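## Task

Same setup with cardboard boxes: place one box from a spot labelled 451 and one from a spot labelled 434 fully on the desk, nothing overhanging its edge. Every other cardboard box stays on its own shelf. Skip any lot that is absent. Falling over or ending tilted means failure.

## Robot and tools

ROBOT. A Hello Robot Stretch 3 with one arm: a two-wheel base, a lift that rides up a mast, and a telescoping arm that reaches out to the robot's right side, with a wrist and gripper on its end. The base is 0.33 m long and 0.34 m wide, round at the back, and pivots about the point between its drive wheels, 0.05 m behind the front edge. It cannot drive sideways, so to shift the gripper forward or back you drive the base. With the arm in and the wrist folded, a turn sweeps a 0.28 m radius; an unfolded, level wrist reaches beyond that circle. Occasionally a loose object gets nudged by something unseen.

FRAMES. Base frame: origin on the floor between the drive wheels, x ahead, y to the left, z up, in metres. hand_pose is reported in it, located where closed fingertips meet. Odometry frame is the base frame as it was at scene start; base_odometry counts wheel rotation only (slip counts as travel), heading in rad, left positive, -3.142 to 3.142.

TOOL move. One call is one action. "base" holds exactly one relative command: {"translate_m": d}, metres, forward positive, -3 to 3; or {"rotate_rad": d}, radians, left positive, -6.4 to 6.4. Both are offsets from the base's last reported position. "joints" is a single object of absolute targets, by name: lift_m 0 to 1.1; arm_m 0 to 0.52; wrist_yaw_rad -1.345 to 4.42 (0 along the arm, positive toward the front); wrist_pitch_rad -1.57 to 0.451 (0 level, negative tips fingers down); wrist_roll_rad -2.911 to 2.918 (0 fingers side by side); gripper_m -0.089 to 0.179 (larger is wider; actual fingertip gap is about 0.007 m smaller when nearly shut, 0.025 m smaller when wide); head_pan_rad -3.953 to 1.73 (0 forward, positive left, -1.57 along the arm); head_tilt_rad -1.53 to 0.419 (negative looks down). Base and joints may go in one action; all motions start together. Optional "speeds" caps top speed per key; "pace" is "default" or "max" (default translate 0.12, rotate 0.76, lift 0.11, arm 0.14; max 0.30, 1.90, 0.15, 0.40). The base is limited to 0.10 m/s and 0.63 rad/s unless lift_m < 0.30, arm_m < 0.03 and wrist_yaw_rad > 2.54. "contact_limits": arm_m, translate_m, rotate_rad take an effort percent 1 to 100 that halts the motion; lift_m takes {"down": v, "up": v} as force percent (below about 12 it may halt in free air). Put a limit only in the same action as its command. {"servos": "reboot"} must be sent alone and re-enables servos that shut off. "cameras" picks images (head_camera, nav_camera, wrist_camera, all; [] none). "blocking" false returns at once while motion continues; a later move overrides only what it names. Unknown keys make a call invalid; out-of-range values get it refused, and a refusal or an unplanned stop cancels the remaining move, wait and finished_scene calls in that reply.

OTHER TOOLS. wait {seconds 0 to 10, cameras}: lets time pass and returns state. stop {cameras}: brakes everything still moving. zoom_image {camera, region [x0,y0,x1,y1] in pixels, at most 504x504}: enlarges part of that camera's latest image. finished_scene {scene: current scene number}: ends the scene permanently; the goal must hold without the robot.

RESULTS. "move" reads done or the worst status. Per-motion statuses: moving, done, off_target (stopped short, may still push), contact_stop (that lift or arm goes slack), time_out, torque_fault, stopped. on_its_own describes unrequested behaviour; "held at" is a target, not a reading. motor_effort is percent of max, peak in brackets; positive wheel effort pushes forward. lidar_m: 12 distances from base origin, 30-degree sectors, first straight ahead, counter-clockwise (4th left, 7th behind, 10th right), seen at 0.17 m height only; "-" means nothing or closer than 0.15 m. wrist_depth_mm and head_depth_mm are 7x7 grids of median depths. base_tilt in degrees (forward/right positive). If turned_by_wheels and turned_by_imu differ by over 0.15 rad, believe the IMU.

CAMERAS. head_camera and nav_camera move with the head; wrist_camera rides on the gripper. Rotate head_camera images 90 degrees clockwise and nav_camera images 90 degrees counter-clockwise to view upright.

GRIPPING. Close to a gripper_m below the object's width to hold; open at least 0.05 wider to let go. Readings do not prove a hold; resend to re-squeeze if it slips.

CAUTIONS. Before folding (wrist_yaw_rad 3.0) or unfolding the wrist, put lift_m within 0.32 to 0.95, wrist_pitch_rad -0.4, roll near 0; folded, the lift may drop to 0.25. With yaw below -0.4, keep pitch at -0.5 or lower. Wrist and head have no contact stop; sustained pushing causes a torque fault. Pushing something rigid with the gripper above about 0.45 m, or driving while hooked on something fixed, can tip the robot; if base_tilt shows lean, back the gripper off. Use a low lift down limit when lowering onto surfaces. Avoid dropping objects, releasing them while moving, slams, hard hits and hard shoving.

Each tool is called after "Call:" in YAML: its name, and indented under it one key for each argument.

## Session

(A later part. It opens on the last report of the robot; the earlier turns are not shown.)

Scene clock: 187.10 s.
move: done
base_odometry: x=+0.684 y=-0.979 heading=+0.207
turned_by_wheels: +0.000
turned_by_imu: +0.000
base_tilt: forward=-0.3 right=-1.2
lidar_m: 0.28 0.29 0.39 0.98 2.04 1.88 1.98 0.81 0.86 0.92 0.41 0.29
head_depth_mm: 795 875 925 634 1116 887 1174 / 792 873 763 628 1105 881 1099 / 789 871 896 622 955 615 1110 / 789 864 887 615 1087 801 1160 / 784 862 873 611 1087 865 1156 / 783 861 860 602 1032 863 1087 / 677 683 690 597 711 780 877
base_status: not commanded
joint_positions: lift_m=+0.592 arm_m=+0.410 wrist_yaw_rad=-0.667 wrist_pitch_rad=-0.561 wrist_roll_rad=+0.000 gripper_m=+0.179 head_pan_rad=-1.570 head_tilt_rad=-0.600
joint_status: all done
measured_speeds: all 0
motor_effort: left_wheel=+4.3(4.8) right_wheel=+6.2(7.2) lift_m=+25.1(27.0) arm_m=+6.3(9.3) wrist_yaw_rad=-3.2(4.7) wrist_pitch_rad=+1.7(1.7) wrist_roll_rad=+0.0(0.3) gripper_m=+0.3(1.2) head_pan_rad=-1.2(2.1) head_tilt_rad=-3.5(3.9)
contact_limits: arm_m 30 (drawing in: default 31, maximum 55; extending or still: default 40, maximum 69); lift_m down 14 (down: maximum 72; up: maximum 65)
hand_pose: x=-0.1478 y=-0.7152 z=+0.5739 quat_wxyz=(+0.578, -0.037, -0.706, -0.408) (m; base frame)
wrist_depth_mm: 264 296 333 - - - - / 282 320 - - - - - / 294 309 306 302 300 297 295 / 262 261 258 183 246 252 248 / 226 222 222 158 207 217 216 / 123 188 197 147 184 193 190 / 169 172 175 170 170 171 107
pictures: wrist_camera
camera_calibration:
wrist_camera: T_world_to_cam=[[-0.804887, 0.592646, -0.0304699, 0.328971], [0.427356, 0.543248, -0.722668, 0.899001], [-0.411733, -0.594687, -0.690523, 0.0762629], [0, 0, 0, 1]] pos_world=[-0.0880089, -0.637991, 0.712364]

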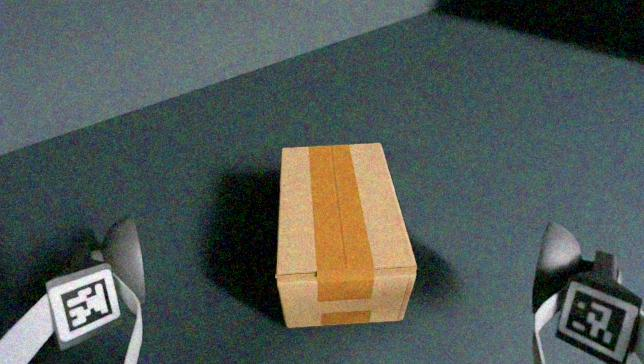

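Call:
move:
  base: {"translate_m": -0.018}
  joints: {"arm_m": 0.434}
  cameras: ["wrist_camera"]

Call:
move:
  joints: {"gripper_m": 0.03}
  cameras: ["wrist_camera"]

Call:
move:
  joints: {"lift_m": 0.67}
  cameras: ["wrist_camera"]

Scene clock: 198.10 s.
move: done
base_odometry: x=+0.667 y=-0.982 heading=+0.207
turned_by_wheels: +0.000
turned_by_imu: +0.000
base_tilt: forward=-0.3 right=-1.2
lidar_m: 0.30 0.31 0.41 1.04 2.89 1.87 1.97 0.80 0.83 0.97 0.43 0.31
head_depth_mm: 795 875 928 634 1114 886 1173 / 795 869 852 629 1103 878 1096 / 793 869 894 624 806 609 1086 / 787 863 886 615 735 825 1161 / 783 864 874 610 1080 867 1149 / 782 861 857 601 1034 859 1123 / 732 741 741 597 772 783 896
base_status: done
joint_positions: lift_m=+0.592 arm_m=+0.434 wrist_yaw_rad=-0.667 wrist_pitch_rad=-0.561 wrist_roll_rad=+0.000 gripper_m=+0.179 head_pan_rad=-1.570 head_tilt_rad=-0.600
joint_status: all done
measured_speeds: all 0
motor_effort: left_wheel=-6.7(9.7) right_wheel=-5.9(10.3) lift_m=+29.4(31.2) arm_m=+12.6(14.2) wrist_yaw_rad=-2.2(4.3) wrist_pitch_rad=+1.6(1.7) wrist_roll_rad=+0.1(0.3) gripper_m=+0.6(1.0) head_pan_rad=-1.1(1.4) head_tilt_rad=-3.4(4.7)
contact_limits: lift_m down 14 (down: maximum 72; up: maximum 65)
hand_pose: x=-0.1478 y=-0.7392 z=+0.5739 quat_wxyz=(+0.578, -0.037, -0.706, -0.408) (m; base frame)
wrist_depth_mm: 247 276 320 - - - - / 262 298 337 - - - 330 / 282 300 303 302 300 296 294 / 260 260 256 183 251 250 248 / 226 223 222 158 213 219 216 / 123 187 196 143 145 192 191 / 169 172 175 125 129 171 107
pictures: wrist_camera
camera_calibration:
wrist_camera: T_world_to_cam=[[-0.804885, 0.592648, -0.0304677, 0.343194], [0.427386, 0.543291, -0.722618, 0.912035], [-0.411705, -0.594646, -0.690576, 0.0620578], [0, 0, 0, 1]] pos_world=[-0.088009, -0.661991, 0.712364]

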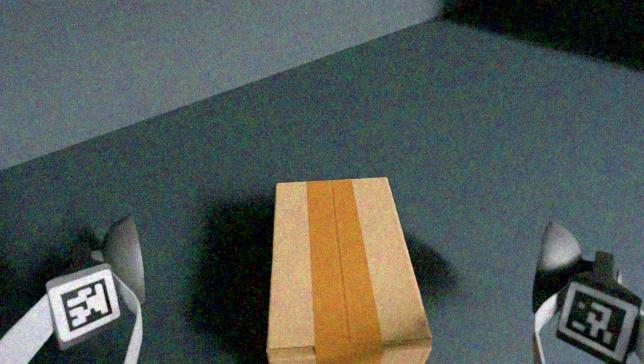

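Scene clock: 200.13 s.
move: done
base_odometry: x=+0.667 y=-0.982 heading=+0.207
turned_by_wheels: +0.000
turned_by_imu: +0.000
base_tilt: forward=-0.3 right=-1.2
lidar_m: 0.30 0.31 0.41 1.04 2.89 1.87 1.97 0.80 0.83 0.97 0.43 0.31
head_depth_mm: 795 875 923 633 1105 883 1171 / 793 872 849 630 1099 879 1092 / 789 870 890 623 805 610 1086 / 785 866 888 615 738 823 1157 / 786 861 875 609 1083 863 1152 / 784 858 861 602 1030 859 1118 / 732 742 743 596 772 785 896
base_status: not commanded
joint_positions: lift_m=+0.592 arm_m=+0.434 wrist_yaw_rad=-0.669 wrist_pitch_rad=-0.561 wrist_roll_rad=+0.000 gripper_m=+0.031 head_pan_rad=-1.570 head_tilt_rad=-0.600
joint_status: all done
measured_speeds: all 0
motor_effort: left_wheel=-6.0(6.7) right_wheel=-5.1(7.0) lift_m=+27.0(30.1) arm_m=+7.7(12.4) wrist_yaw_rad=-0.8(4.5) wrist_pitch_rad=+1.7(1.8) wrist_roll_rad=+0.0(0.3) gripper_m=-11.7(82.4) head_pan_rad=-0.4(1.5) head_tilt_rad=-4.2(4.7)
contact_limits: lift_m down 14 (down: maximum 72; up: maximum 65)
hand_pose: x=-0.1480 y=-0.7390 z=+0.5739 quat_wxyz=(+0.578, -0.038, -0.706, -0.408) (m; base frame)
wrist_depth_mm: 246 275 317 - - - - / 264 300 336 - - - 331 / 282 299 303 300 299 295 293 / 261 260 257 183 252 250 249 / 224 224 162 158 157 217 215 / 198 197 129 143 128 191 191 / 177 100 168 125 128 165 171
pictures: wrist_camera
camera_calibration:
wrist_camera: T_world_to_cam=[[-0.804101, 0.593712, -0.0304417, 0.343811], [0.428169, 0.542851, -0.722485, 0.911707], [-0.412423, -0.593985, -0.690716, 0.0625495], [0, 0, 0, 1]] pos_world=[-0.0881088, -0.661892, 0.712365]

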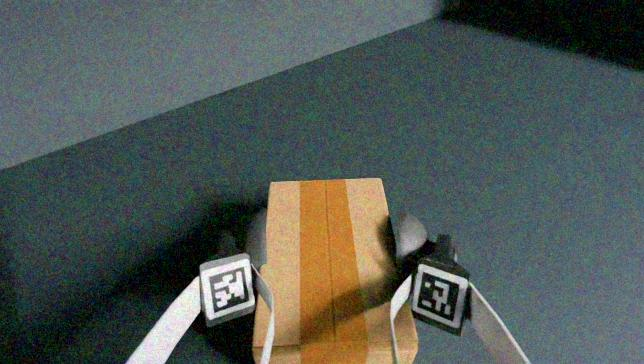

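Scene clock: 201.67 s.
move: done
base_odometry: x=+0.667 y=-0.982 heading=+0.207
turned_by_wheels: +0.000
turned_by_imu: +0.000
base_tilt: forward=-0.3 right=-1.1
lidar_m: 0.30 0.31 0.41 1.04 2.90 1.88 1.96 0.80 0.83 0.97 0.43 0.31
head_depth_mm: 796 874 928 634 1115 888 1176 / 792 873 854 628 1105 812 392 / 788 869 896 622 649 826 1138 / 789 862 883 616 672 870 1154 / 786 864 869 610 1077 867 1153 / 781 859 858 602 1035 858 1125 / 733 739 744 596 771 784 894
base_status: not commanded
joint_positions: lift_m=+0.670 arm_m=+0.434 wrist_yaw_rad=-0.669 wrist_pitch_rad=-0.569 wrist_roll_rad=+0.000 gripper_m=+0.031 head_pan_rad=-1.570 head_tilt_rad=-0.600
joint_status: all done
measured_speeds: all 0
motor_effort: left_wheel=-6.4(6.8) right_wheel=-6.0(6.9) lift_m=+30.4(35.1) arm_m=+3.8(8.2) wrist_yaw_rad=-1.0(2.4) wrist_pitch_rad=+2.9(3.1) wrist_roll_rad=+0.1(0.3) gripper_m=-11.9(12.5) head_pan_rad=-0.4(1.4) head_tilt_rad=-4.4(5.4)
hand_pose: x=-0.1473 y=-0.7381 z=+0.6504 quat_wxyz=(+0.576, -0.035, -0.706, -0.410) (m; base frame)
wrist_depth_mm: 247 278 318 - - - - / 263 299 329 - - - - / 282 319 - - - - - / 305 338 - 177 - - - / 313 318 155 159 158 309 306 / 282 282 129 143 128 272 272 / 252 100 131 125 127 241 245
pictures: wrist_camera
camera_calibration:
wrist_camera: T_world_to_cam=[[-0.803928, 0.593936, -0.0306487, 0.346508], [0.431388, 0.546884, -0.717511, 0.966421], [-0.409394, -0.590049, -0.695873, 0.122912], [0, 0, 0, 1]] pos_world=[-0.0880149, -0.6618, 0.789569]

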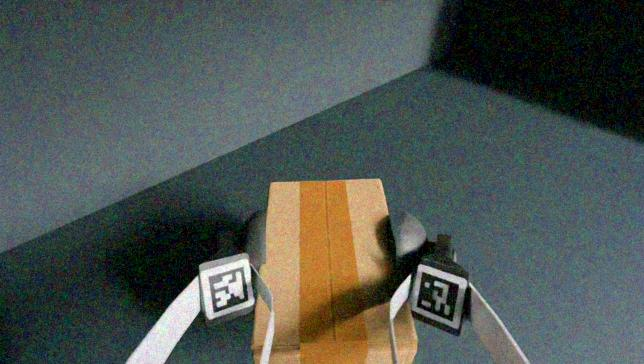

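Call:
move:
  joints: {"arm_m": 0.0, "lift_m": 0.74}
  cameras: []

Call:
move:
  joints: {"lift_m": 0.9, "wrist_yaw_rad": 0}
  cameras: ["wrist_camera"]

Call:
move:
  base: {"rotate_rad": -0.915}
  cameras: []

Call:
move:
  base: {"translate_m": -1.2}
  joints: {"head_pan_rad": -1.57, "head_tilt_rad": -0.5}
  cameras: ["nav_camera"]

Scene clock: 235.53 s.
move: contact_stop
base_odometry: x=+0.667 y=-0.982 heading=+0.207
turned_by_wheels: +0.000
turned_by_imu: +0.016
base_tilt: forward=-0.4 right=-1.2
lidar_m: 0.30 0.31 0.42 1.12 2.85 1.87 1.97 0.79 0.84 0.94 0.43 0.31
head_depth_mm: 795 871 924 634 1115 886 1170 / 790 867 765 628 1107 880 821 / 790 868 898 620 1093 874 1166 / 787 865 882 614 1086 871 1153 / 788 863 871 610 1077 865 1148 / 788 864 860 603 1039 860 1120 / 694 705 710 597 741 772 906
base_status: not commanded
joint_positions: lift_m=+0.733 arm_m=+0.001 wrist_yaw_rad=-0.670 wrist_pitch_rad=-0.572 wrist_roll_rad=+0.000 gripper_m=+0.031 head_pan_rad=-1.570 head_tilt_rad=-0.600
joint_status: lift_m contact_stop (moved +0.063 of +0.070); the others done
measured_speeds: all 0
on_its_own: lift_m is slack since a contact_stop (your +0.740 is given up)
motor_effort: left_wheel=+0.4(8.6) right_wheel=-1.0(6.9) lift_m=+26.7(54.9) arm_m=-11.7(22.0) wrist_yaw_rad=-0.8(2.6) wrist_pitch_rad=+3.6(4.6) wrist_roll_rad=-0.1(0.3) gripper_m=-11.7(12.6) head_pan_rad=-0.3(0.8) head_tilt_rad=+3.7(5.5)
hand_pose: x=-0.1472 y=-0.3041 z=+0.7126 quat_wxyz=(+0.575, -0.034, -0.706, -0.412) (m; base frame)
wrist_depth_mm: - - - 824 - - - / - - - - 642 - - / - - - - 620 - - / - - - 178 767 - - / - - 154 159 158 - - / - - 129 142 128 917 903 / - 100 124 125 126 802 802
pictures: none
No camera images: "cameras" was empty.

not run: a stop that you did not command came earlier in this reply.

not run: a stop that you did not command came earlier in this reply.

not run: a stop that you did not command came earlier in this reply.

Call:
move:
  joints: {"lift_m": 0.9, "wrist_yaw_rad": 0}
  cameras: ["wrist_camera"]

Call:
move:
  base: {"rotate_rad": -0.915}
  cameras: []

Call:
move:
  base: {"translate_m": -1.2}
  joints: {"head_pan_rad": -1.57, "head_tilt_rad": -0.5}
  cameras: ["nav_camera"]

Scene clock: 246.43 s.
move: done
base_odometry: x=+0.667 y=-0.982 heading=+0.207
turned_by_wheels: +0.000
turned_by_imu: +0.000
base_tilt: forward=-0.4 right=-1.3
lidar_m: 0.30 0.31 0.42 1.12 2.84 1.87 1.97 0.79 0.85 0.94 0.43 0.31
head_depth_mm: 792 869 921 636 1111 938 - / 792 866 764 628 1101 930 - / 787 867 893 622 1094 807 - / 790 870 885 616 1084 290 318 / 789 864 877 610 1083 860 1145 / 784 867 858 603 1036 856 1118 / 692 704 711 597 741 774 906
base_status: not commanded
joint_positions: lift_m=+0.900 arm_m=+0.001 wrist_yaw_rad=-0.003 wrist_pitch_rad=-0.572 wrist_roll_rad=+0.000 gripper_m=+0.031 head_pan_rad=-1.570 head_tilt_rad=-0.600
joint_status: all done
measured_speeds: all 0
motor_effort: left_wheel=+0.3(0.7) right_wheel=-0.4(2.1) lift_m=+31.2(34.1) arm_m=+9.0(9.0) wrist_yaw_rad=+1.6(5.9) wrist_pitch_rad=+3.7(3.7) wrist_roll_rad=-0.1(0.3) gripper_m=-11.7(12.3) head_pan_rad=+0.2(0.9) head_tilt_rad=+2.9(4.3)
hand_pose: x=-0.0222 y=-0.3479 z=+0.8797 quat_wxyz=(+0.678, +0.199, -0.678, -0.201) (m; base frame)
wrist_depth_mm: - - - - - - - / - - - - - - 757 / - - - - - - 795 / 394 - - 179 - - - / 408 - 154 159 154 - - / 391 - 129 143 128 - - / 393 100 124 125 125 112 -
pictures: wrist_camera
camera_calibration:
wrist_camera: T_world_to_cam=[[-0.999094, -0.0293287, -0.0308283, 0.00147531], [0.0015415, 0.699085, -0.715037, 0.904828], [0.0425227, -0.714436, -0.698407, 0.532985], [0, 0, 0, 1]] pos_world=[-0.0225848, -0.251724, 1.01927]

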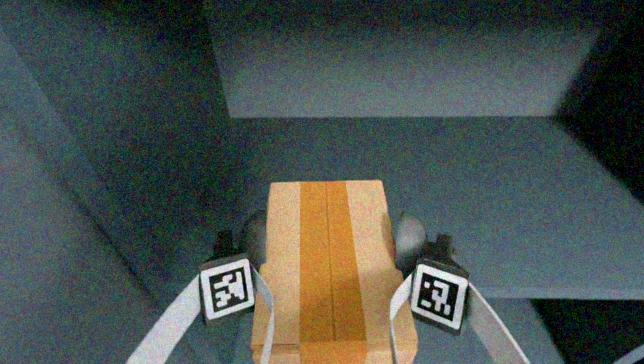

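Scene clock: 249.00 s.
move: done
base_odometry: x=+0.667 y=-0.982 heading=-0.707
turned_by_wheels: -0.915
turned_by_imu: -0.899
base_tilt: forward=-0.2 right=-1.3
lidar_m: 0.38 0.31 0.30 0.32 0.49 2.33 2.42 1.87 1.62 0.80 0.98 0.61
head_depth_mm: 1305 1424 1916 2167 1892 1598 - / 1397 1471 1641 1732 1830 1578 - / 1467 1561 1713 1472 1734 1370 - / 692 774 868 1332 1173 290 318 / 659 724 791 913 1018 1198 1199 / 716 795 833 1022 1075 1259 1141 / 784 882 848 666 1063 857 1139
base_status: done
joint_positions: lift_m=+0.900 arm_m=+0.001 wrist_yaw_rad=-0.003 wrist_pitch_rad=-0.572 wrist_roll_rad=+0.000 gripper_m=+0.031 head_pan_rad=-1.570 head_tilt_rad=-0.600
joint_status: not commanded
measured_speeds: all 0
motor_effort: left_wheel=+8.2(12.7) right_wheel=-9.9(13.6) lift_m=+30.4(32.1) arm_m=+13.6(13.7) wrist_yaw_rad=+1.4(3.2) wrist_pitch_rad=+3.7(3.7) wrist_roll_rad=+0.0(0.3) gripper_m=-11.5(12.2) head_pan_rad=+0.6(0.9) head_tilt_rad=+3.1(4.3)
hand_pose: x=-0.0221 y=-0.3479 z=+0.8797 quat_wxyz=(+0.678, +0.199, -0.678, -0.201) (m; base frame)
wrist_depth_mm: - 797 - - - - - / - 885 - 649 - - - / - - 823 710 - - - / - - - 184 - - - / - - 154 158 159 - - / - - 130 143 128 - - / - 100 124 125 126 955 979
pictures: none
No camera images: "cameras" was empty.

Scene clock: 262.13 s.
move: done
base_odometry: x=-0.246 y=-0.203 heading=-0.707
turned_by_wheels: +0.000
turned_by_imu: -0.001
base_tilt: forward=-0.3 right=-1.0
lidar_m: 1.29 1.03 1.02 1.11 1.68 2.81 0.85 0.83 1.26 1.35 1.68 1.46
head_depth_mm: 1060 1120 1186 1281 1392 1488 - / 1126 1208 1287 1386 1490 1563 1431 / 1208 1291 1397 1511 1635 1617 1276 / 1292 1394 1501 1652 1811 1599 303 / 1388 1510 1669 1821 1921 1590 1234 / 1546 1698 1852 2067 2033 1581 1284 / 1687 1864 2055 2248 1958 1578 1286
base_status: done
joint_positions: lift_m=+0.900 arm_m=+0.001 wrist_yaw_rad=-0.003 wrist_pitch_rad=-0.572 wrist_roll_rad=+0.000 gripper_m=+0.031 head_pan_rad=-1.570 head_tilt_rad=-0.500
joint_status: all done
measured_speeds: all 0
motor_effort: left_wheel=-3.7(9.3) right_wheel=-8.3(15.4) lift_m=+24.1(30.9) arm_m=+12.8(14.1) wrist_yaw_rad=+2.7(3.5) wrist_pitch_rad=+3.7(3.8) wrist_roll_rad=+0.0(0.5) gripper_m=-11.7(12.4) head_pan_rad=+1.4(2.1) head_tilt_rad=-4.5(7.8)
hand_pose: x=-0.0221 y=-0.3479 z=+0.8797 quat_wxyz=(+0.678, +0.199, -0.678, -0.201) (m; base frame)
wrist_depth_mm: - - - - - 920 - / - - - - - - - / - - - - - - - / - - - 185 - - - / - - 155 158 158 - - / - - 129 143 128 - - / - 109 129 125 127 954 932
pictures: nav_camera (sideways)
camera_calibration:
nav_camera: T_world_to_cam=[[0.0173068, -0.456102, 0.889759, -1.11487], [-0.999793, -0.017414, 0.0105204, 0.0426236], [0.0106959, -0.889757, -0.456309, 0.547076], [0, 0, 0, 1]] pos_world=[0.0560582, -0.0209893, 1.24116]

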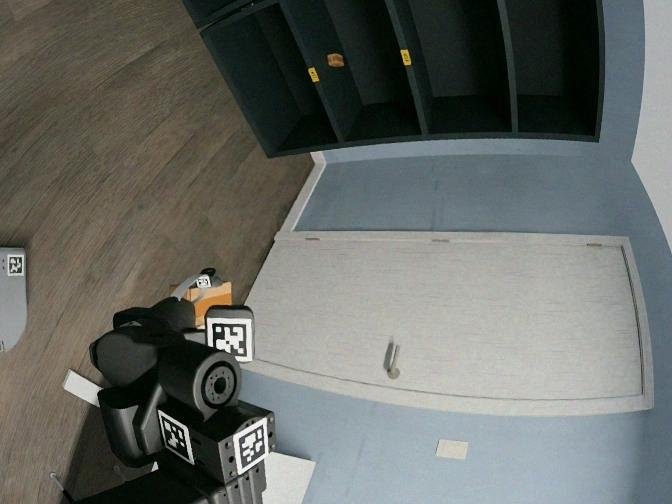

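Call:
move:
  base: {"translate_m": -0.27}
  cameras: []

Call:
move:
  base: {"rotate_rad": -0.656}
  cameras: ["nav_camera", "head_camera"]

Scene clock: 276.63 s.
move: done
base_odometry: x=-0.451 y=-0.027 heading=-0.707
turned_by_wheels: +0.000
turned_by_imu: +0.000
base_tilt: forward=-0.2 right=-1.1
lidar_m: 1.50 1.20 1.18 1.28 1.95 2.59 0.59 0.76 0.65 1.19 1.76 1.69
head_depth_mm: 938 988 1059 1130 1160 734 - / 984 1047 1128 1222 1319 754 640 / 1045 1118 1205 1300 1422 1519 573 / 1129 1210 1308 1426 1581 1588 303 / 1209 1314 1428 1582 1756 1597 1233 / 1320 1441 1587 1755 1890 1577 1294 / 1460 1611 1796 2025 2034 1579 1288
base_status: done
joint_positions: lift_m=+0.900 arm_m=+0.001 wrist_yaw_rad=-0.003 wrist_pitch_rad=-0.572 wrist_roll_rad=+0.000 gripper_m=+0.031 head_pan_rad=-1.570 head_tilt_rad=-0.500
joint_status: not commanded
measured_speeds: all 0
motor_effort: left_wheel=-1.3(10.7) right_wheel=-10.6(14.5) lift_m=+26.4(26.8) arm_m=+13.3(14.0) wrist_yaw_rad=+2.0(3.3) wrist_pitch_rad=+3.6(3.8) wrist_roll_rad=-0.1(0.3) gripper_m=-12.0(12.3) head_pan_rad=+2.4(2.4) head_tilt_rad=-4.0(5.8)
hand_pose: x=-0.0221 y=-0.3479 z=+0.8797 quat_wxyz=(+0.678, +0.199, -0.678, -0.201) (m; base frame)
wrist_depth_mm: - - - - 947 - - / - - - - - - - / - - - - - - - / - - - 185 - - - / - - 156 159 154 - - / - - 129 143 128 - - / - 109 129 125 125 - -
pictures: none
No camera images: "cameras" was empty.

Scene clock: 278.80 s.
move: done
base_odometry: x=-0.451 y=-0.027 heading=-1.363
turned_by_wheels: -0.656
turned_by_imu: -0.645
base_tilt: forward=-0.2 right=-1.2
lidar_m: 1.69 1.67 1.23 1.18 1.23 1.69 2.60 0.87 0.59 0.65 1.14 1.54
head_depth_mm: 903 976 1064 1161 954 733 - / 901 974 1066 1147 946 726 641 / 904 979 1061 1152 939 723 574 / 903 976 1059 1142 931 717 303 / 901 976 1060 1149 925 715 555 / 901 971 1067 1171 959 709 582 / 897 971 1057 1163 1283 1405 579
base_status: done
joint_positions: lift_m=+0.900 arm_m=+0.001 wrist_yaw_rad=-0.003 wrist_pitch_rad=-0.572 wrist_roll_rad=+0.000 gripper_m=+0.031 head_pan_rad=-1.570 head_tilt_rad=-0.500
joint_status: not commanded
measured_speeds: all 0
motor_effort: left_wheel=+7.6(12.0) right_wheel=-8.9(13.7) lift_m=+26.5(27.0) arm_m=+10.9(13.6) wrist_yaw_rad=+1.2(2.9) wrist_pitch_rad=+3.6(3.7) wrist_roll_rad=+0.2(0.3) gripper_m=-11.7(12.1) head_pan_rad=+2.1(2.5) head_tilt_rad=-4.4(5.2)
hand_pose: x=-0.0221 y=-0.3479 z=+0.8797 quat_wxyz=(+0.678, +0.199, -0.678, -0.201) (m; base frame)
wrist_depth_mm: - - - - - - - / - 925 - - - - - / - - - - - - - / - - - 178 - - - / - - 154 159 154 - - / - - 129 143 128 - - / - 100 124 125 125 - -
pictures: head_camera (sideways), nav_camera (sideways)
camera_calibration:
head_camera: T_world_to_cam=[[-0.0465703, 0.432405, -0.900476, 1.18752], [0.997502, -0.0278026, -0.064939, 0.0780427], [-0.0531156, -0.901251, -0.43003, 0.51558], [0, 0, 0, 1]] pos_world=[0.00484076, -0.0466523, 1.29611]
nav_camera: T_world_to_cam=[[0.0173068, -0.456102, 0.889759, -1.11487], [-0.999793, -0.017414, 0.0105204, 0.0426236], [0.0106959, -0.889757, -0.456309, 0.547076], [0, 0, 0, 1]] pos_world=[0.0560582, -0.0209893, 1.24116]

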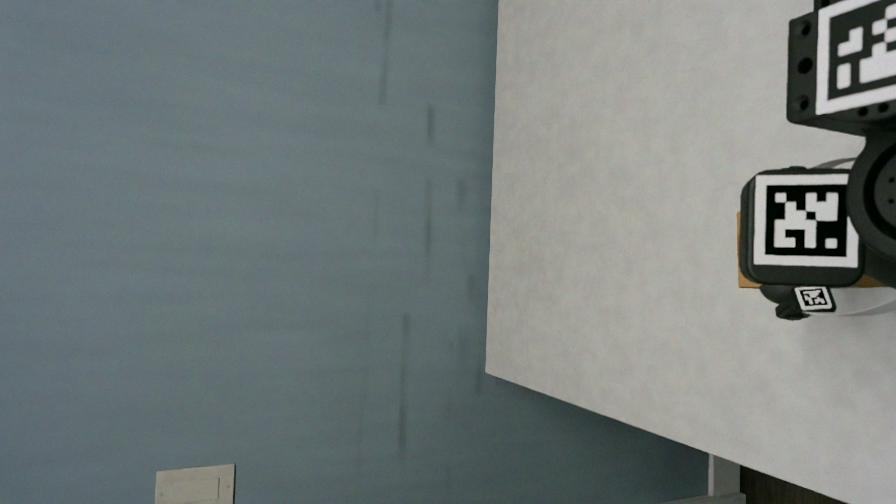

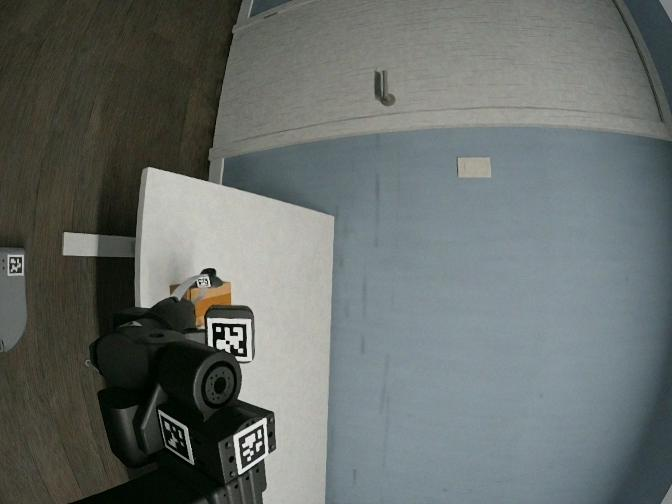

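Call:
move:
  joints: {"arm_m": 0.2, "lift_m": 0.81}
  cameras: []

Call:
move:
  joints: {"lift_m": 0.73}
  speeds: {"lift_m": 0.03}
  contact_limits: {"lift_m": {"down": 13}}
  cameras: ["wrist_camera", "head_camera"]

Scene clock: 293.47 s.
move: done
base_odometry: x=-0.451 y=-0.027 heading=-1.363
turned_by_wheels: +0.000
turned_by_imu: +0.000
base_tilt: forward=-0.2 right=-1.2
lidar_m: 1.68 1.68 1.23 1.18 1.23 1.68 2.59 0.87 0.59 0.65 1.14 1.54
head_depth_mm: 902 977 1066 1158 950 709 287 / 903 976 1068 1153 946 349 371 / 900 981 1063 1144 943 374 545 / 902 978 1064 1150 934 396 555 / 904 978 1057 1147 927 694 583 / 900 976 1064 1161 960 709 581 / 901 972 1055 1163 1293 1393 579
base_status: not commanded
joint_positions: lift_m=+0.810 arm_m=+0.200 wrist_yaw_rad=-0.003 wrist_pitch_rad=-0.572 wrist_roll_rad=+0.000 gripper_m=+0.031 head_pan_rad=-1.570 head_tilt_rad=-0.500
joint_status: all done
measured_speeds: all 0
motor_effort: left_wheel=+7.3(8.0) right_wheel=-9.0(9.8) lift_m=+24.5(26.4) arm_m=+12.6(15.2) wrist_yaw_rad=+0.9(2.9) wrist_pitch_rad=+3.6(3.8) wrist_roll_rad=+0.1(0.3) gripper_m=-11.8(12.3) head_pan_rad=+2.3(3.0) head_tilt_rad=-3.5(4.8)
hand_pose: x=-0.0221 y=-0.5473 z=+0.7897 quat_wxyz=(+0.678, +0.199, -0.678, -0.201) (m; base frame)
wrist_depth_mm: - - - - - - - / 714 - - - - - - / 769 - - - - - - / - - - 178 - - - / - - 154 159 154 - - / - - 129 143 128 - - / - 100 124 125 125 - -
pictures: none
No camera images: "cameras" was empty.

Scene clock: 296.10 s.
move: contact_stop
base_odometry: x=-0.451 y=-0.027 heading=-1.363
turned_by_wheels: +0.000
turned_by_imu: +0.000
base_tilt: forward=-0.4 right=-1.3
lidar_m: 1.68 1.67 1.22 1.18 1.23 1.69 2.60 0.87 0.59 0.65 1.14 1.54
head_depth_mm: 904 977 1071 1158 961 731 578 / 906 978 1069 1154 946 425 354 / 901 975 1063 1154 940 405 403 / 903 976 1056 1153 929 513 423 / 903 971 1057 1152 919 712 583 / 901 977 1059 1160 961 711 580 / 902 970 1060 1159 1293 1397 576
base_status: not commanded
joint_positions: lift_m=+0.755 arm_m=+0.200 wrist_yaw_rad=-0.001 wrist_pitch_rad=-0.463 wrist_roll_rad=+0.000 gripper_m=+0.031 head_pan_rad=-1.570 head_tilt_rad=-0.500
joint_status: lift_m contact_stop (moved -0.055 of -0.080)
measured_speeds: translate_m=+0.000 rotate_rad=+0.000 lift_m=+0.004 arm_m=+0.000 wrist_yaw_rad=+0.000 wrist_pitch_rad=-0.024 wrist_roll_rad=+0.000 head_pan_rad=+0.000 head_tilt_rad=+0.000
on_its_own: lift_m is slack since a contact_stop (your +0.730 is given up); wrist_pitch_rad is at rest, and its effort (-16.2) is outside its rest range (-8 to +12)
motor_effort: left_wheel=+5.3(7.9) right_wheel=-5.9(9.5) lift_m=+22.1(27.6) arm_m=+9.1(13.3) wrist_yaw_rad=-0.4(2.6) wrist_pitch_rad=-16.2(19.4) wrist_roll_rad=+0.2(0.3) gripper_m=-11.3(12.5) head_pan_rad=+2.7(3.2) head_tilt_rad=-4.0(4.9)
contact_limits: lift_m down 13 (down: maximum 72; up: maximum 65)
hand_pose: x=-0.0216 y=-0.5634 z=+0.7578 quat_wxyz=(+0.688, +0.162, -0.688, -0.163) (m; base frame)
wrist_depth_mm: - - - - - - - / 671 - - - - - - / 744 - - - - - - / - - - 180 - - - / - - 153 158 149 - - / - - 129 140 128 - - / - 100 - 120 122 - -
pictures: head_camera (sideways), wrist_camera
camera_calibration:
head_camera: T_world_to_cam=[[-0.0465703, 0.432405, -0.900476, 1.18752], [0.997502, -0.0278026, -0.064939, 0.0780427], [-0.0531156, -0.901251, -0.43003, 0.51558], [0, 0, 0, 1]] pos_world=[0.00484076, -0.0466523, 1.29611]
wrist_camera: T_world_to_cam=[[-0.999018, -0.0350259, -0.027138, -0.0141754], [-0.000272372, 0.617314, -0.786717, 0.976469], [0.0443082, -0.785937, -0.616717, 0.191627], [0, 0, 0, 1]] pos_world=[-0.0223862, -0.452678, 0.886]

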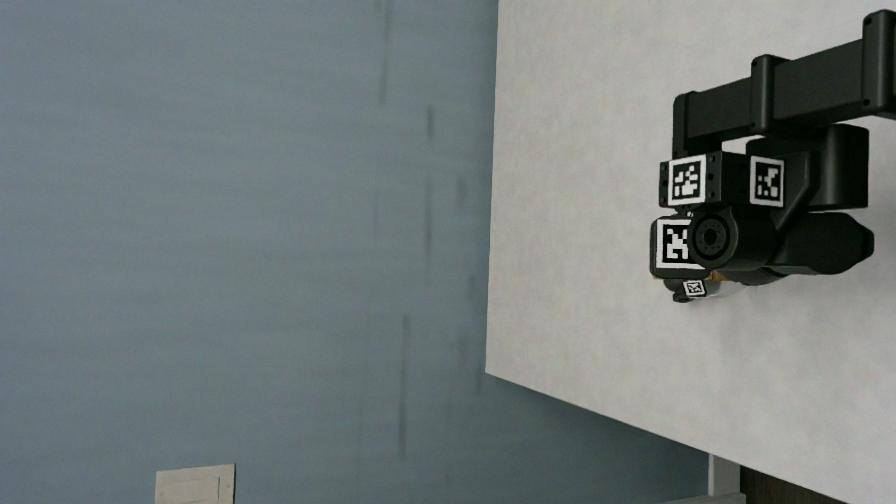

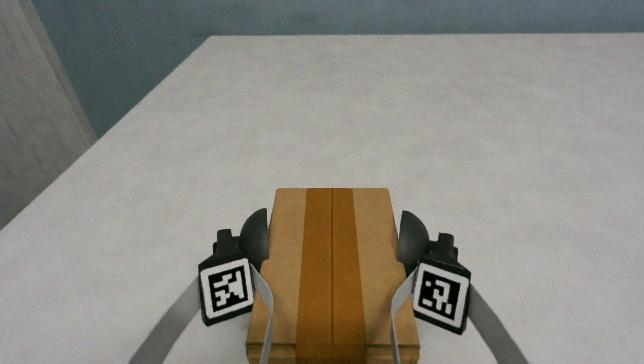

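Call:
move:
  joints: {"lift_m": 0.775}
  cameras: []

Call:
move:
  joints: {"gripper_m": 0.179}
  cameras: ["wrist_camera"]

Call:
move:
  joints: {"arm_m": 0.0}
  cameras: ["wrist_camera"]

Scene clock: 303.80 s.
move: done
base_odometry: x=-0.451 y=-0.027 heading=-1.363
turned_by_wheels: +0.000
turned_by_imu: +0.000
base_tilt: forward=-0.3 right=-1.0
lidar_m: 1.69 1.68 1.23 1.19 1.23 1.69 2.59 0.87 0.59 0.65 1.15 1.54
head_depth_mm: 903 980 1066 1158 958 734 324 / 901 979 1063 1153 944 403 335 / 902 975 1063 1152 941 395 396 / 902 976 1059 1149 931 415 429 / 902 973 1063 1146 925 714 582 / 902 973 1063 1163 961 710 580 / 902 971 1058 1165 1284 1400 579
base_status: not commanded
joint_positions: lift_m=+0.775 arm_m=+0.200 wrist_yaw_rad=+0.000 wrist_pitch_rad=-0.553 wrist_roll_rad=+0.000 gripper_m=+0.031 head_pan_rad=-1.570 head_tilt_rad=-0.500
joint_status: all done
measured_speeds: all 0
motor_effort: left_wheel=+5.1(5.5) right_wheel=-5.8(5.9) lift_m=+30.5(31.9) arm_m=-0.6(1.0) wrist_yaw_rad=-0.4(1.6) wrist_pitch_rad=+0.0(9.8) wrist_roll_rad=-0.1(0.3) gripper_m=-12.0(12.0) head_pan_rad=+3.2(3.8) head_tilt_rad=-2.6(4.4)
hand_pose: x=-0.0216 y=-0.5504 z=+0.7586 quat_wxyz=(+0.680, +0.193, -0.680, -0.193) (m; base frame)
wrist_depth_mm: - - - - - - - / 685 - - - - - - / 755 - - - - - - / - - - 175 - - - / - - 155 157 149 - - / - - 129 141 126 - - / - 99 118 123 122 - -
pictures: none
No camera images: "cameras" was empty.

Scene clock: 305.83 s.
move: done
base_odometry: x=-0.451 y=-0.027 heading=-1.363
turned_by_wheels: +0.000
turned_by_imu: +0.000
base_tilt: forward=-0.3 right=-1.2
lidar_m: 1.69 1.67 1.23 1.19 1.23 1.69 2.60 0.87 0.59 0.65 1.15 1.54
head_depth_mm: 904 975 1061 1159 955 732 324 / 901 976 1064 1150 950 403 335 / 903 977 1060 1157 942 395 396 / 902 975 1064 1156 932 415 429 / 904 975 1058 1148 926 692 584 / 900 978 1063 1168 959 710 579 / 903 977 1060 1160 1288 1397 578
base_status: not commanded
joint_positions: lift_m=+0.775 arm_m=+0.200 wrist_yaw_rad=+0.000 wrist_pitch_rad=-0.560 wrist_roll_rad=+0.000 gripper_m=+0.179 head_pan_rad=-1.570 head_tilt_rad=-0.500
joint_status: all done
measured_speeds: all 0
motor_effort: left_wheel=+4.9(5.7) right_wheel=-5.4(6.0) lift_m=+27.0(30.4) arm_m=-3.0(3.6) wrist_yaw_rad=+0.5(1.2) wrist_pitch_rad=+1.5(1.6) wrist_roll_rad=+0.0(0.3) gripper_m=+0.7(82.9) head_pan_rad=+3.0(3.9) head_tilt_rad=-3.2(4.0)
hand_pose: x=-0.0216 y=-0.5492 z=+0.7571 quat_wxyz=(+0.680, +0.196, -0.679, -0.196) (m; base frame)
wrist_depth_mm: - - - - - - - / 709 - - - - - - / - - - - - - - / - - - 173 - - - / - 142 - 154 154 - - / - 126 - 139 133 - - / - - 122 122 124 - 105
pictures: wrist_camera
camera_calibration:
wrist_camera: T_world_to_cam=[[-0.999013, -0.0323768, -0.0303972, -0.00975968], [-0.000373704, 0.690572, -0.723263, 0.959377], [0.0444084, -0.722538, -0.689903, 0.292619], [0, 0, 0, 1]] pos_world=[-0.0223863, -0.451407, 0.895464]

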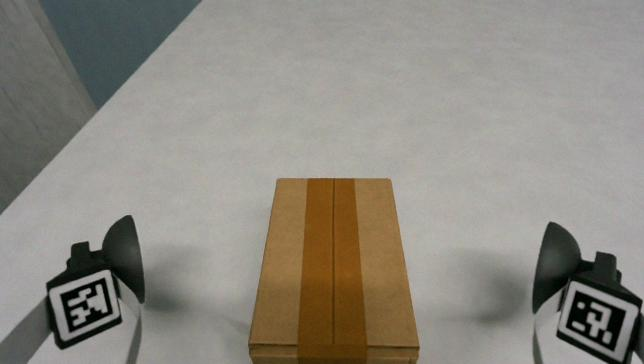

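Scene clock: 308.53 s.
move: done
base_odometry: x=-0.451 y=-0.027 heading=-1.363
turned_by_wheels: +0.000
turned_by_imu: +0.000
base_tilt: forward=-0.1 right=-1.1
lidar_m: 1.69 1.68 1.23 1.18 1.23 1.69 2.59 0.87 0.59 0.65 1.14 1.54
head_depth_mm: 905 973 1066 1157 956 732 594 / 900 973 1066 1152 949 728 590 / 904 978 1063 1154 946 723 587 / 903 976 1061 1155 931 680 584 / 901 971 1066 1150 922 715 581 / 901 974 1060 1173 962 709 581 / 899 970 1060 1161 1292 1399 577
base_status: not commanded
joint_positions: lift_m=+0.775 arm_m=+0.001 wrist_yaw_rad=+0.000 wrist_pitch_rad=-0.561 wrist_roll_rad=+0.000 gripper_m=+0.179 head_pan_rad=-1.570 head_tilt_rad=-0.500
joint_status: all done
measured_speeds: all 0
motor_effort: left_wheel=+5.0(5.7) right_wheel=-5.3(6.4) lift_m=+23.8(27.7) arm_m=-12.1(14.7) wrist_yaw_rad=-0.5(2.1) wrist_pitch_rad=+1.6(1.7) wrist_roll_rad=+0.0(0.3) gripper_m=+0.1(1.2) head_pan_rad=+2.8(4.1) head_tilt_rad=-3.0(3.7)
hand_pose: x=-0.0216 y=-0.3497 z=+0.7570 quat_wxyz=(+0.680, +0.196, -0.679, -0.196) (m; base frame)
wrist_depth_mm: - - - 317 - - - / - 867 - 272 - - - / - - - 287 - - - / - - - - - - - / - 143 - - - - - / - 126 - - - - - / - - - - - - 105
pictures: wrist_camera
camera_calibration:
wrist_camera: T_world_to_cam=[[-0.999013, -0.0323562, -0.0304206, -0.00327765], [-0.000373985, 0.691084, -0.722774, 0.821369], [0.0444094, -0.72205, -0.690414, 0.437273], [0, 0, 0, 1]] pos_world=[-0.0223863, -0.252008, 0.895464]

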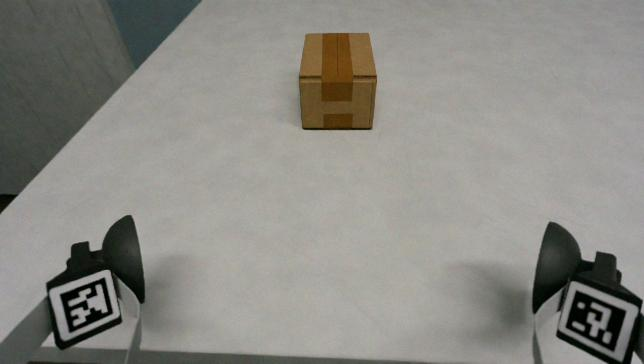

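Call:
move:
  joints: {"wrist_pitch_rad": -0.4, "wrist_yaw_rad": 3.0, "gripper_m": 0.1}
  cameras: []

Call:
move:
  base: {"rotate_rad": 2.562}
  joints: {"lift_m": 0.28, "head_pan_rad": 0, "head_tilt_rad": -0.3}
  cameras: ["nav_camera"]

Call:
move:
  base: {"translate_m": 1.0}
  pace: "max"
  cameras: []

Call:
move:
  base: {"rotate_rad": 0.579}
  cameras: ["nav_camera"]

Scene clock: 342.13 s.
move: done
base_odometry: x=-0.451 y=-0.027 heading=-1.363
turned_by_wheels: +0.000
turned_by_imu: +0.000
base_tilt: forward=-0.2 right=-1.2
lidar_m: 1.68 1.68 1.23 1.19 1.23 1.69 2.59 0.87 0.59 0.65 1.14 1.54
head_depth_mm: 904 980 1063 1159 957 731 595 / 907 977 1061 1152 951 728 593 / 905 976 1060 1150 945 722 589 / 905 973 1058 1149 929 678 587 / 901 975 1063 1149 924 713 581 / 904 974 1058 1168 962 711 578 / 901 974 1058 1164 1292 1397 578
base_status: not commanded
joint_positions: lift_m=+0.775 arm_m=+0.001 wrist_yaw_rad=+2.997 wrist_pitch_rad=-0.421 wrist_roll_rad=+0.000 gripper_m=+0.100 head_pan_rad=-1.570 head_tilt_rad=-0.500
joint_status: all done
measured_speeds: all 0
motor_effort: left_wheel=+5.3(5.4) right_wheel=-5.9(6.3) lift_m=+28.5(28.9) arm_m=-8.4(10.7) wrist_yaw_rad=+1.1(5.8) wrist_pitch_rad=+3.3(5.6) wrist_roll_rad=-0.1(0.3) gripper_m=+0.1(83.0) head_pan_rad=+3.5(3.7) head_tilt_rad=-2.8(3.2)
hand_pose: x=+0.0111 y=+0.0762 z=+0.7871 quat_wxyz=(+0.198, +0.700, +0.097, +0.679) (m; base frame)
wrist_depth_mm: - 137 - - - - - / - 148 - - - - - / - 161 - - - - - / - 184 - - - - - / - - 218 - - - - / - 125 244 - - - - / - 915 276 939 927 898 936
pictures: none
No camera images: "cameras" was empty.

Scene clock: 347.47 s.
move: done
base_odometry: x=-0.451 y=-0.027 heading=+1.199
turned_by_wheels: +2.562
turned_by_imu: +2.520
base_tilt: forward=-0.3 right=-1.3
lidar_m: 1.57 2.60 1.32 0.59 0.65 1.12 1.43 1.69 1.83 1.25 1.19 1.21
head_depth_mm: 1250 1276 1313 1353 1393 1437 1453 / 1402 1423 1474 1518 1561 1618 1544 / 1632 1623 1668 1738 1800 1840 1546 / 2705 2851 3006 3079 2543 2012 1531 / 2527 2678 2790 2950 2828 1996 1528 / 2397 2525 2606 2732 2767 1988 1521 / 2256 2325 2430 2555 2626 1955 1521
base_status: done
joint_positions: lift_m=+0.280 arm_m=+0.001 wrist_yaw_rad=+2.997 wrist_pitch_rad=-0.420 wrist_roll_rad=+0.000 gripper_m=+0.100 head_pan_rad=+0.000 head_tilt_rad=-0.300
joint_status: all done
measured_speeds: all 0
motor_effort: left_wheel=-8.9(13.2) right_wheel=+8.7(12.0) lift_m=+23.3(28.5) arm_m=-11.4(13.4) wrist_yaw_rad=+2.1(3.6) wrist_pitch_rad=+3.1(3.4) wrist_roll_rad=-0.1(0.4) gripper_m=+0.3(1.1) head_pan_rad=-2.9(6.3) head_tilt_rad=+5.4(8.4)
hand_pose: x=+0.0111 y=+0.0763 z=+0.2923 quat_wxyz=(+0.197, +0.700, +0.097, +0.679) (m; base frame)
wrist_depth_mm: - 137 - - - - - / - 148 - - - - - / 834 162 857 899 880 876 865 / 674 186 647 706 704 694 680 / 582 557 217 589 586 580 570 / 493 - 246 309 485 478 486 / 457 259 257 269 432 410 427
pictures: nav_camera (sideways)
camera_calibration:
nav_camera: T_world_to_cam=[[0.270079, 0.0170841, 0.962687, -1.21166], [0.0144343, -0.999802, 0.0136933, 0.0322118], [0.96273, 0.0101974, -0.270272, 0.299117], [0, 0, 0, 1]] pos_world=[0.0388098, 0.0498553, 1.24685]

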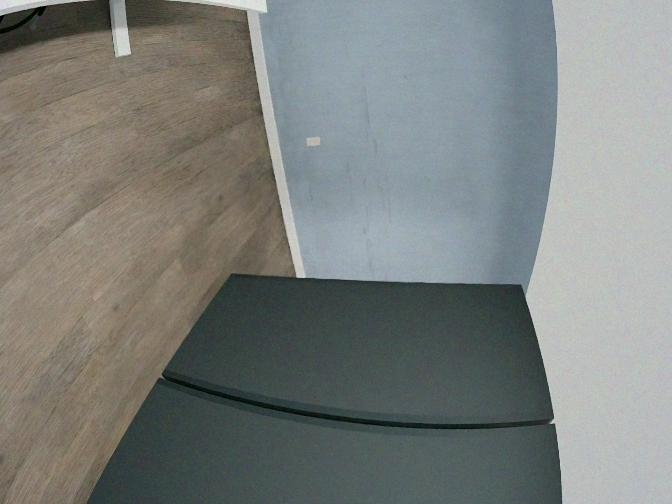

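Scene clock: 352.17 s.
move: done
base_odometry: x=-0.087 y=+0.904 heading=+1.199
turned_by_wheels: +0.000
turned_by_imu: +0.001
base_tilt: forward=-0.3 right=-1.3
lidar_m: 0.83 1.78 1.81 1.76 1.25 1.09 2.17 2.51 0.97 0.66 0.63 0.64
head_depth_mm: 651 667 684 700 724 742 765 / 725 744 763 790 814 841 871 / 816 846 871 899 931 970 1003 / 1863 1985 2059 2173 2321 2008 1487 / 1749 1819 1906 2016 2143 2005 1531 / 1628 1704 1782 1891 1967 1986 1521 / 1528 1602 1683 1750 1821 1879 1516
base_status: done
joint_positions: lift_m=+0.280 arm_m=+0.001 wrist_yaw_rad=+2.997 wrist_pitch_rad=-0.419 wrist_roll_rad=+0.000 gripper_m=+0.100 head_pan_rad=+0.000 head_tilt_rad=-0.300
joint_status: not commanded
measured_speeds: all 0
motor_effort: left_wheel=+3.4(11.2) right_wheel=+2.7(16.7) lift_m=+29.1(31.4) arm_m=-10.5(13.0) wrist_yaw_rad=+1.7(3.3) wrist_pitch_rad=+3.1(3.3) wrist_roll_rad=+0.2(0.3) gripper_m=+0.2(0.9) head_pan_rad=-3.1(3.8) head_tilt_rad=+3.4(5.6)
hand_pose: x=+0.0110 y=+0.0763 z=+0.2923 quat_wxyz=(+0.197, +0.700, +0.097, +0.679) (m; base frame)
wrist_depth_mm: - 137 - - - - - / - 147 - - - - - / 930 162 857 881 898 864 858 / 728 187 659 702 696 698 695 / 600 578 217 586 581 580 574 / 515 125 245 309 485 476 494 / 458 259 257 270 429 412 431
pictures: none
No camera images: "cameras" was empty.

Scene clock: 354.20 s.
move: done
base_odometry: x=-0.087 y=+0.904 heading=+1.777
turned_by_wheels: +0.579
turned_by_imu: +0.570
base_tilt: forward=-0.2 right=-1.2
lidar_m: 1.78 1.83 1.26 1.15 1.49 2.27 2.51 0.91 0.65 0.63 0.64 0.87
head_depth_mm: 1560 1626 1711 1797 1883 1950 1564 / 1547 1611 1701 1797 1878 1956 1553 / 1544 1609 1692 1781 1870 1919 1554 / 1538 1604 1686 1786 1875 1933 1532 / 1526 1599 1678 1760 1859 1917 1534 / 1531 1587 1675 1754 1858 1911 1523 / 1514 1593 1663 1743 1828 1909 1510
base_status: done
joint_positions: lift_m=+0.280 arm_m=+0.001 wrist_yaw_rad=+2.997 wrist_pitch_rad=-0.419 wrist_roll_rad=+0.000 gripper_m=+0.100 head_pan_rad=+0.000 head_tilt_rad=-0.300
joint_status: not commanded
measured_speeds: all 0
motor_effort: left_wheel=-7.8(12.7) right_wheel=+9.2(12.6) lift_m=+27.0(29.2) arm_m=-11.6(12.1) wrist_yaw_rad=+1.2(3.2) wrist_pitch_rad=+3.1(3.2) wrist_roll_rad=+0.0(0.3) gripper_m=+0.6(1.0) head_pan_rad=-2.8(3.5) head_tilt_rad=+3.3(4.8)
hand_pose: x=+0.0110 y=+0.0763 z=+0.2923 quat_wxyz=(+0.197, +0.700, +0.097, +0.679) (m; base frame)
wrist_depth_mm: - 137 - - - - - / - 148 - - - - - / 912 162 856 886 862 881 864 / 718 187 645 708 708 692 689 / 595 572 217 588 575 582 571 / 509 125 245 310 481 484 493 / 453 258 257 269 433 407 432
pictures: nav_camera (sideways)
camera_calibration:
nav_camera: T_world_to_cam=[[0.269895, 0.0170313, 0.962739, -1.21172], [0.0143213, -0.999804, 0.0136722, 0.0322419], [0.962783, 0.0100976, -0.270086, 0.298888], [0, 0, 0, 1]] pos_world=[0.0388099, 0.0498547, 1.24685]

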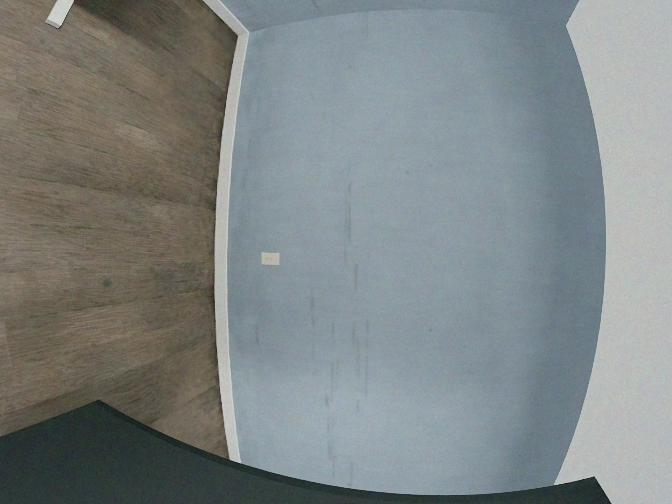

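Call:
move:
  base: {"translate_m": 1.25}
  pace: "max"
  cameras: []

Call:
move:
  base: {"rotate_rad": -1.571}
  cameras: []

Call:
move:
  base: {"translate_m": 1.5}
  pace: "max"
  cameras: []

Call:
move:
  base: {"rotate_rad": -1.571}
  joints: {"head_pan_rad": -0.5}

Scene clock: 374.17 s.
move: done
base_odometry: x=-0.343 y=+2.128 heading=+1.777
turned_by_wheels: +0.000
turned_by_imu: +0.001
base_tilt: forward=-0.3 right=-1.1
lidar_m: 0.54 0.56 0.75 1.69 1.52 2.09 2.57 0.87 0.77 2.06 0.78 0.57
head_depth_mm: 444 465 487 514 543 574 608 / 441 463 486 509 539 570 608 / 440 461 482 508 538 567 602 / 438 458 481 506 534 565 599 / 436 456 478 502 531 562 596 / 434 454 476 500 529 559 592 / 434 453 474 499 525 556 588
base_status: done
joint_positions: lift_m=+0.280 arm_m=+0.001 wrist_yaw_rad=+2.997 wrist_pitch_rad=-0.419 wrist_roll_rad=+0.000 gripper_m=+0.100 head_pan_rad=+0.000 head_tilt_rad=-0.300
joint_status: not commanded
measured_speeds: all 0
motor_effort: left_wheel=-1.1(13.2) right_wheel=+9.1(15.2) lift_m=+30.0(31.3) arm_m=-11.0(13.2) wrist_yaw_rad=+1.6(3.2) wrist_pitch_rad=+3.1(3.3) wrist_roll_rad=-0.2(0.4) gripper_m=+0.2(1.0) head_pan_rad=-2.3(3.3) head_tilt_rad=+2.4(3.7)
hand_pose: x=+0.0110 y=+0.0764 z=+0.2924 quat_wxyz=(+0.197, +0.700, +0.097, +0.679) (m; base frame)
wrist_depth_mm: - 137 - - - - 573 / - 147 - - - 962 573 / 930 162 859 890 871 820 588 / 724 187 664 703 701 691 638 / 597 580 217 589 583 575 568 / 510 125 244 308 489 482 494 / 455 258 257 268 433 407 429
pictures: none
No camera images: "cameras" was empty.

Scene clock: 377.53 s.
move: done
base_odometry: x=-0.343 y=+2.128 heading=+0.207
turned_by_wheels: -1.571
turned_by_imu: -1.546
base_tilt: forward=-0.2 right=-1.2
lidar_m: 2.05 0.77 0.56 0.54 0.56 0.76 1.69 1.51 2.37 2.42 0.85 0.76
head_depth_mm: 1791 1878 1982 2057 2163 1875 1203 / 1778 1878 1981 2068 2171 2022 1558 / 1776 1877 1969 2067 2180 1997 1548 / 1790 1848 1950 2056 2174 2007 1533 / 1780 1868 1958 2065 2160 1994 1528 / 1774 1849 1936 2040 2152 1974 1527 / 1640 1664 1684 1722 1743 1770 1520
base_status: done
joint_positions: lift_m=+0.280 arm_m=+0.001 wrist_yaw_rad=+2.997 wrist_pitch_rad=-0.419 wrist_roll_rad=+0.000 gripper_m=+0.100 head_pan_rad=+0.000 head_tilt_rad=-0.300
joint_status: not commanded
measured_speeds: all 0
motor_effort: left_wheel=+7.7(12.3) right_wheel=-10.5(13.6) lift_m=+29.5(30.5) arm_m=-12.5(13.7) wrist_yaw_rad=+2.0(3.7) wrist_pitch_rad=+3.1(3.3) wrist_roll_rad=-0.1(0.3) gripper_m=+0.3(1.2) head_pan_rad=-2.1(3.3) head_tilt_rad=+1.4(2.3)
hand_pose: x=+0.0110 y=+0.0764 z=+0.2924 quat_wxyz=(+0.197, +0.700, +0.097, +0.679) (m; base frame)
wrist_depth_mm: 496 137 523 536 558 570 585 / 546 148 573 585 607 617 630 / 590 162 605 625 - - - / - 179 189 674 674 667 691 / 602 574 216 584 584 575 566 / 512 125 243 308 483 478 489 / 458 257 257 268 438 411 430
pictures: none
No camera images: "cameras" was empty.

Scene clock: 383.93 s.
move: done
base_odometry: x=+1.125 y=+2.435 heading=+0.207
turned_by_wheels: +0.000
turned_by_imu: +0.001
base_tilt: forward=-0.4 right=-1.3
lidar_m: 0.57 0.59 0.58 0.55 0.57 0.78 2.10 0.66 0.64 2.31 0.82 0.59
head_depth_mm: 468 490 515 543 573 604 641 / 468 489 513 541 570 603 640 / 467 489 511 539 568 601 640 / 466 487 510 537 566 598 636 / 463 484 509 535 564 599 635 / 462 485 507 534 563 596 630 / 462 482 506 532 563 592 630
base_status: done
joint_positions: lift_m=+0.280 arm_m=+0.001 wrist_yaw_rad=+2.998 wrist_pitch_rad=-0.419 wrist_roll_rad=+0.000 gripper_m=+0.100 head_pan_rad=+0.000 head_tilt_rad=-0.300
joint_status: not commanded
measured_speeds: all 0
motor_effort: left_wheel=+3.3(16.0) right_wheel=+1.7(10.8) lift_m=+27.2(29.7) arm_m=-11.4(13.4) wrist_yaw_rad=+2.1(3.1) wrist_pitch_rad=+3.1(3.3) wrist_roll_rad=-0.1(0.3) gripper_m=+0.2(1.2) head_pan_rad=-1.9(3.0) head_tilt_rad=-1.3(1.6)
hand_pose: x=+0.0110 y=+0.0764 z=+0.2924 quat_wxyz=(+0.197, +0.700, +0.097, +0.679) (m; base frame)
wrist_depth_mm: 509 137 538 552 566 586 588 / 556 148 580 603 620 625 639 / 609 162 197 643 - - 696 / - 179 189 680 677 703 658 / 591 574 217 588 578 585 568 / 512 125 243 307 484 481 493 / 457 258 256 269 433 413 430
pictures: none
No camera images: "cameras" was empty.

Scene clock: 387.30 s.
move: done
base_odometry: x=+1.125 y=+2.435 heading=-1.364
turned_by_wheels: -1.571
turned_by_imu: -1.545
base_tilt: forward=-0.4 right=-1.3
lidar_m: 2.17 0.81 0.59 0.57 0.59 0.58 0.56 0.58 0.79 2.21 0.65 0.64
head_depth_mm: 518 548 583 624 672 727 789 / 1165 605 1214 609 635 672 715 / 1340 1011 1430 1314 833 1202 916 / 1304 1330 1441 1298 1534 1151 1321 / 1232 1280 1355 1381 1503 1364 1450 / 1230 1297 2093 1681 1806 1763 1524 / 2592 2027 2127 2684 2488 1963 1522
base_status: done
joint_positions: lift_m=+0.280 arm_m=+0.001 wrist_yaw_rad=+2.998 wrist_pitch_rad=-0.419 wrist_roll_rad=+0.000 gripper_m=+0.100 head_pan_rad=-0.501 head_tilt_rad=-0.300
joint_status: all done
measured_speeds: all 0
motor_effort: left_wheel=+7.9(11.9) right_wheel=-10.1(13.9) lift_m=+26.4(28.4) arm_m=-11.9(13.5) wrist_yaw_rad=+1.0(2.8) wrist_pitch_rad=+3.1(3.2) wrist_roll_rad=-0.1(0.4) gripper_m=+0.7(1.1) head_pan_rad=+3.7(5.7) head_tilt_rad=-0.7(1.7)
hand_pose: x=+0.0110 y=+0.0764 z=+0.2924 quat_wxyz=(+0.197, +0.700, +0.097, +0.679) (m; base frame)
wrist_depth_mm: 532 137 541 - - - - / - 148 - - - - - / - 162 171 - - - - / 669 182 192 678 669 697 692 / 594 569 217 590 581 581 570 / 513 124 244 310 480 479 495 / 453 257 256 269 430 407 429
pictures: head_camera (sideways), nav_camera (sideways), wrist_camera
camera_calibration:
head_camera: T_world_to_cam=[[-0.2367, 0.0767482, -0.968547, 1.27752], [0.51456, 0.855493, -0.0579617, 0.0719743], [0.824136, -0.512095, -0.241986, 0.265452], [0, 0, 0, 1]] pos_world=[0.0465841, -0.023684, 1.30574]
nav_camera: T_world_to_cam=[[0.244951, -0.114578, 0.962741, -1.21156], [-0.46729, -0.883998, 0.0136869, 0.0352105], [0.849493, -0.453232, -0.270078, 0.299585], [0, 0, 0, 1]] pos_world=[0.0587317, 0.0280897, 1.24685]
wrist_camera: T_world_to_cam=[[0.99392, -0.107111, -0.0255044, 0.0114347], [-0.0829583, -0.576193, -0.813093, 0.315197], [0.0723956, 0.810265, -0.581575, 0.273552], [0, 0, 0, 1]] pos_world=[-0.00502103, -0.0388113, 0.415667]

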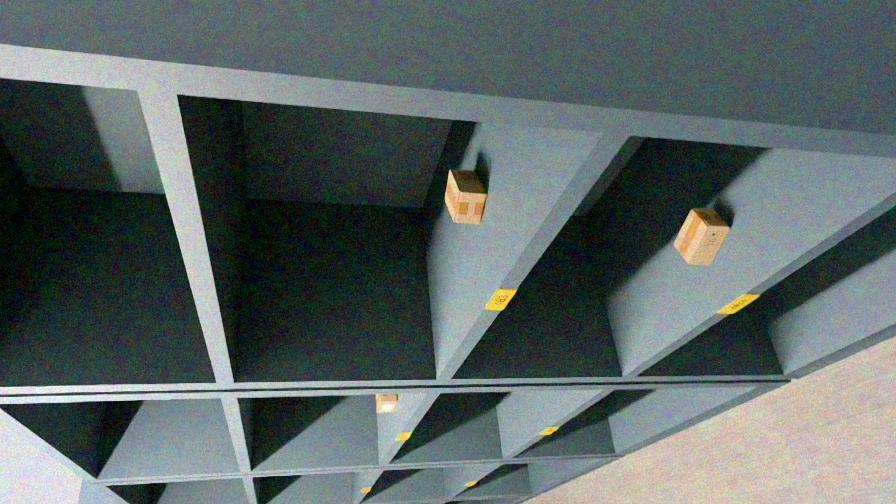

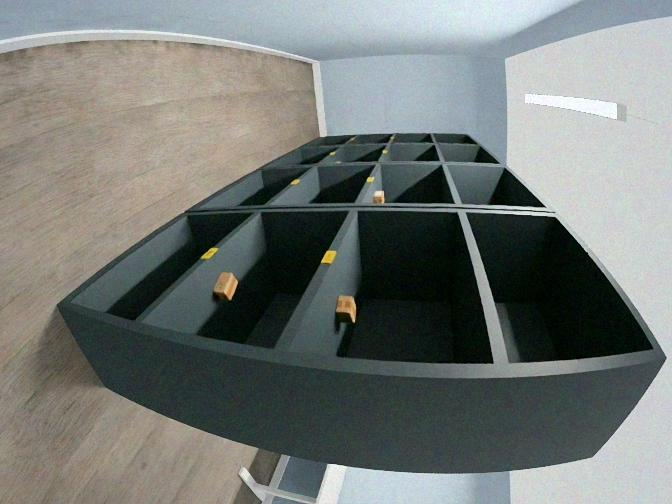

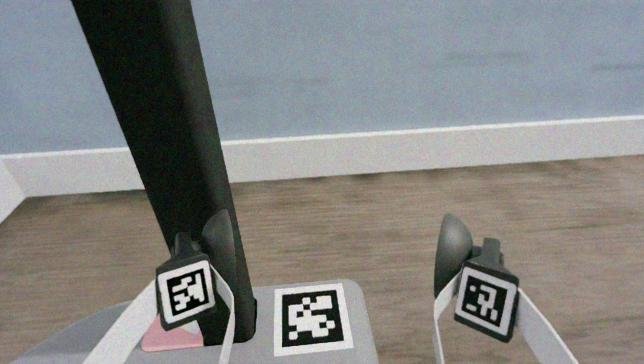

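Great. Read the labels.

Call:
zoom_image:
  camera: "head_camera"
  region: [470, 270, 530, 330]

Call:
zoom_image:
  camera: "head_camera"
  region: [710, 280, 770, 330]

Call:
zoom_image:
  camera: "head_camera"
  region: [380, 415, 440, 455]

Call:
zoom_image:
  camera: "head_camera"
  region: [535, 415, 575, 445]

Scaled by 8.400 from the camera's 896x504 image, which has a finer 1280x720 frame.

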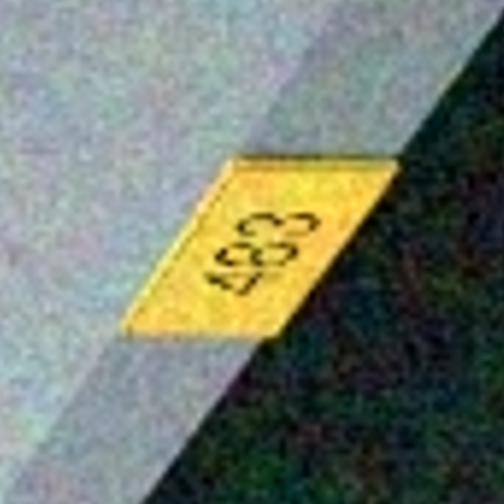

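Scaled by 8.400 from the camera's 896x504 image, which has a finer 1280x720 frame.

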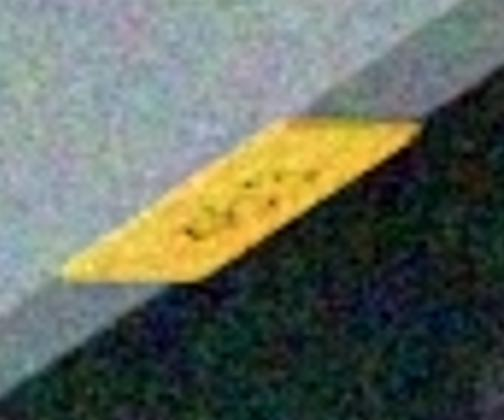

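Scaled by 8.400 from the camera's 896x504 image, which has a finer 1280x720 frame.

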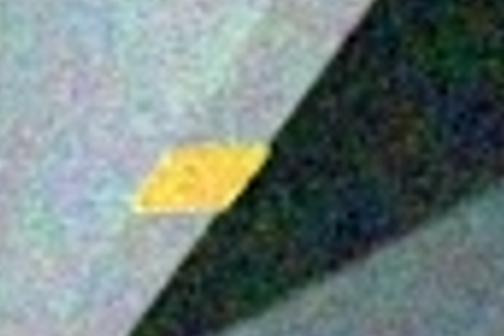

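Scaled by 12.600 from the camera's 896x504 image, which has a finer 1280x720 frame.

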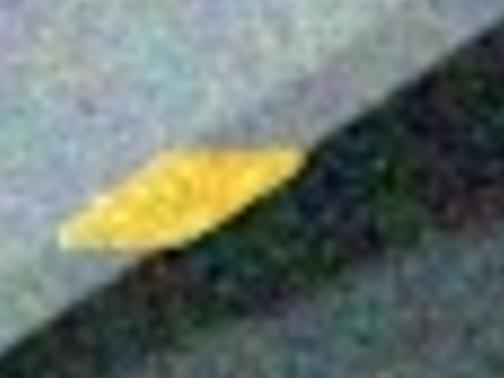

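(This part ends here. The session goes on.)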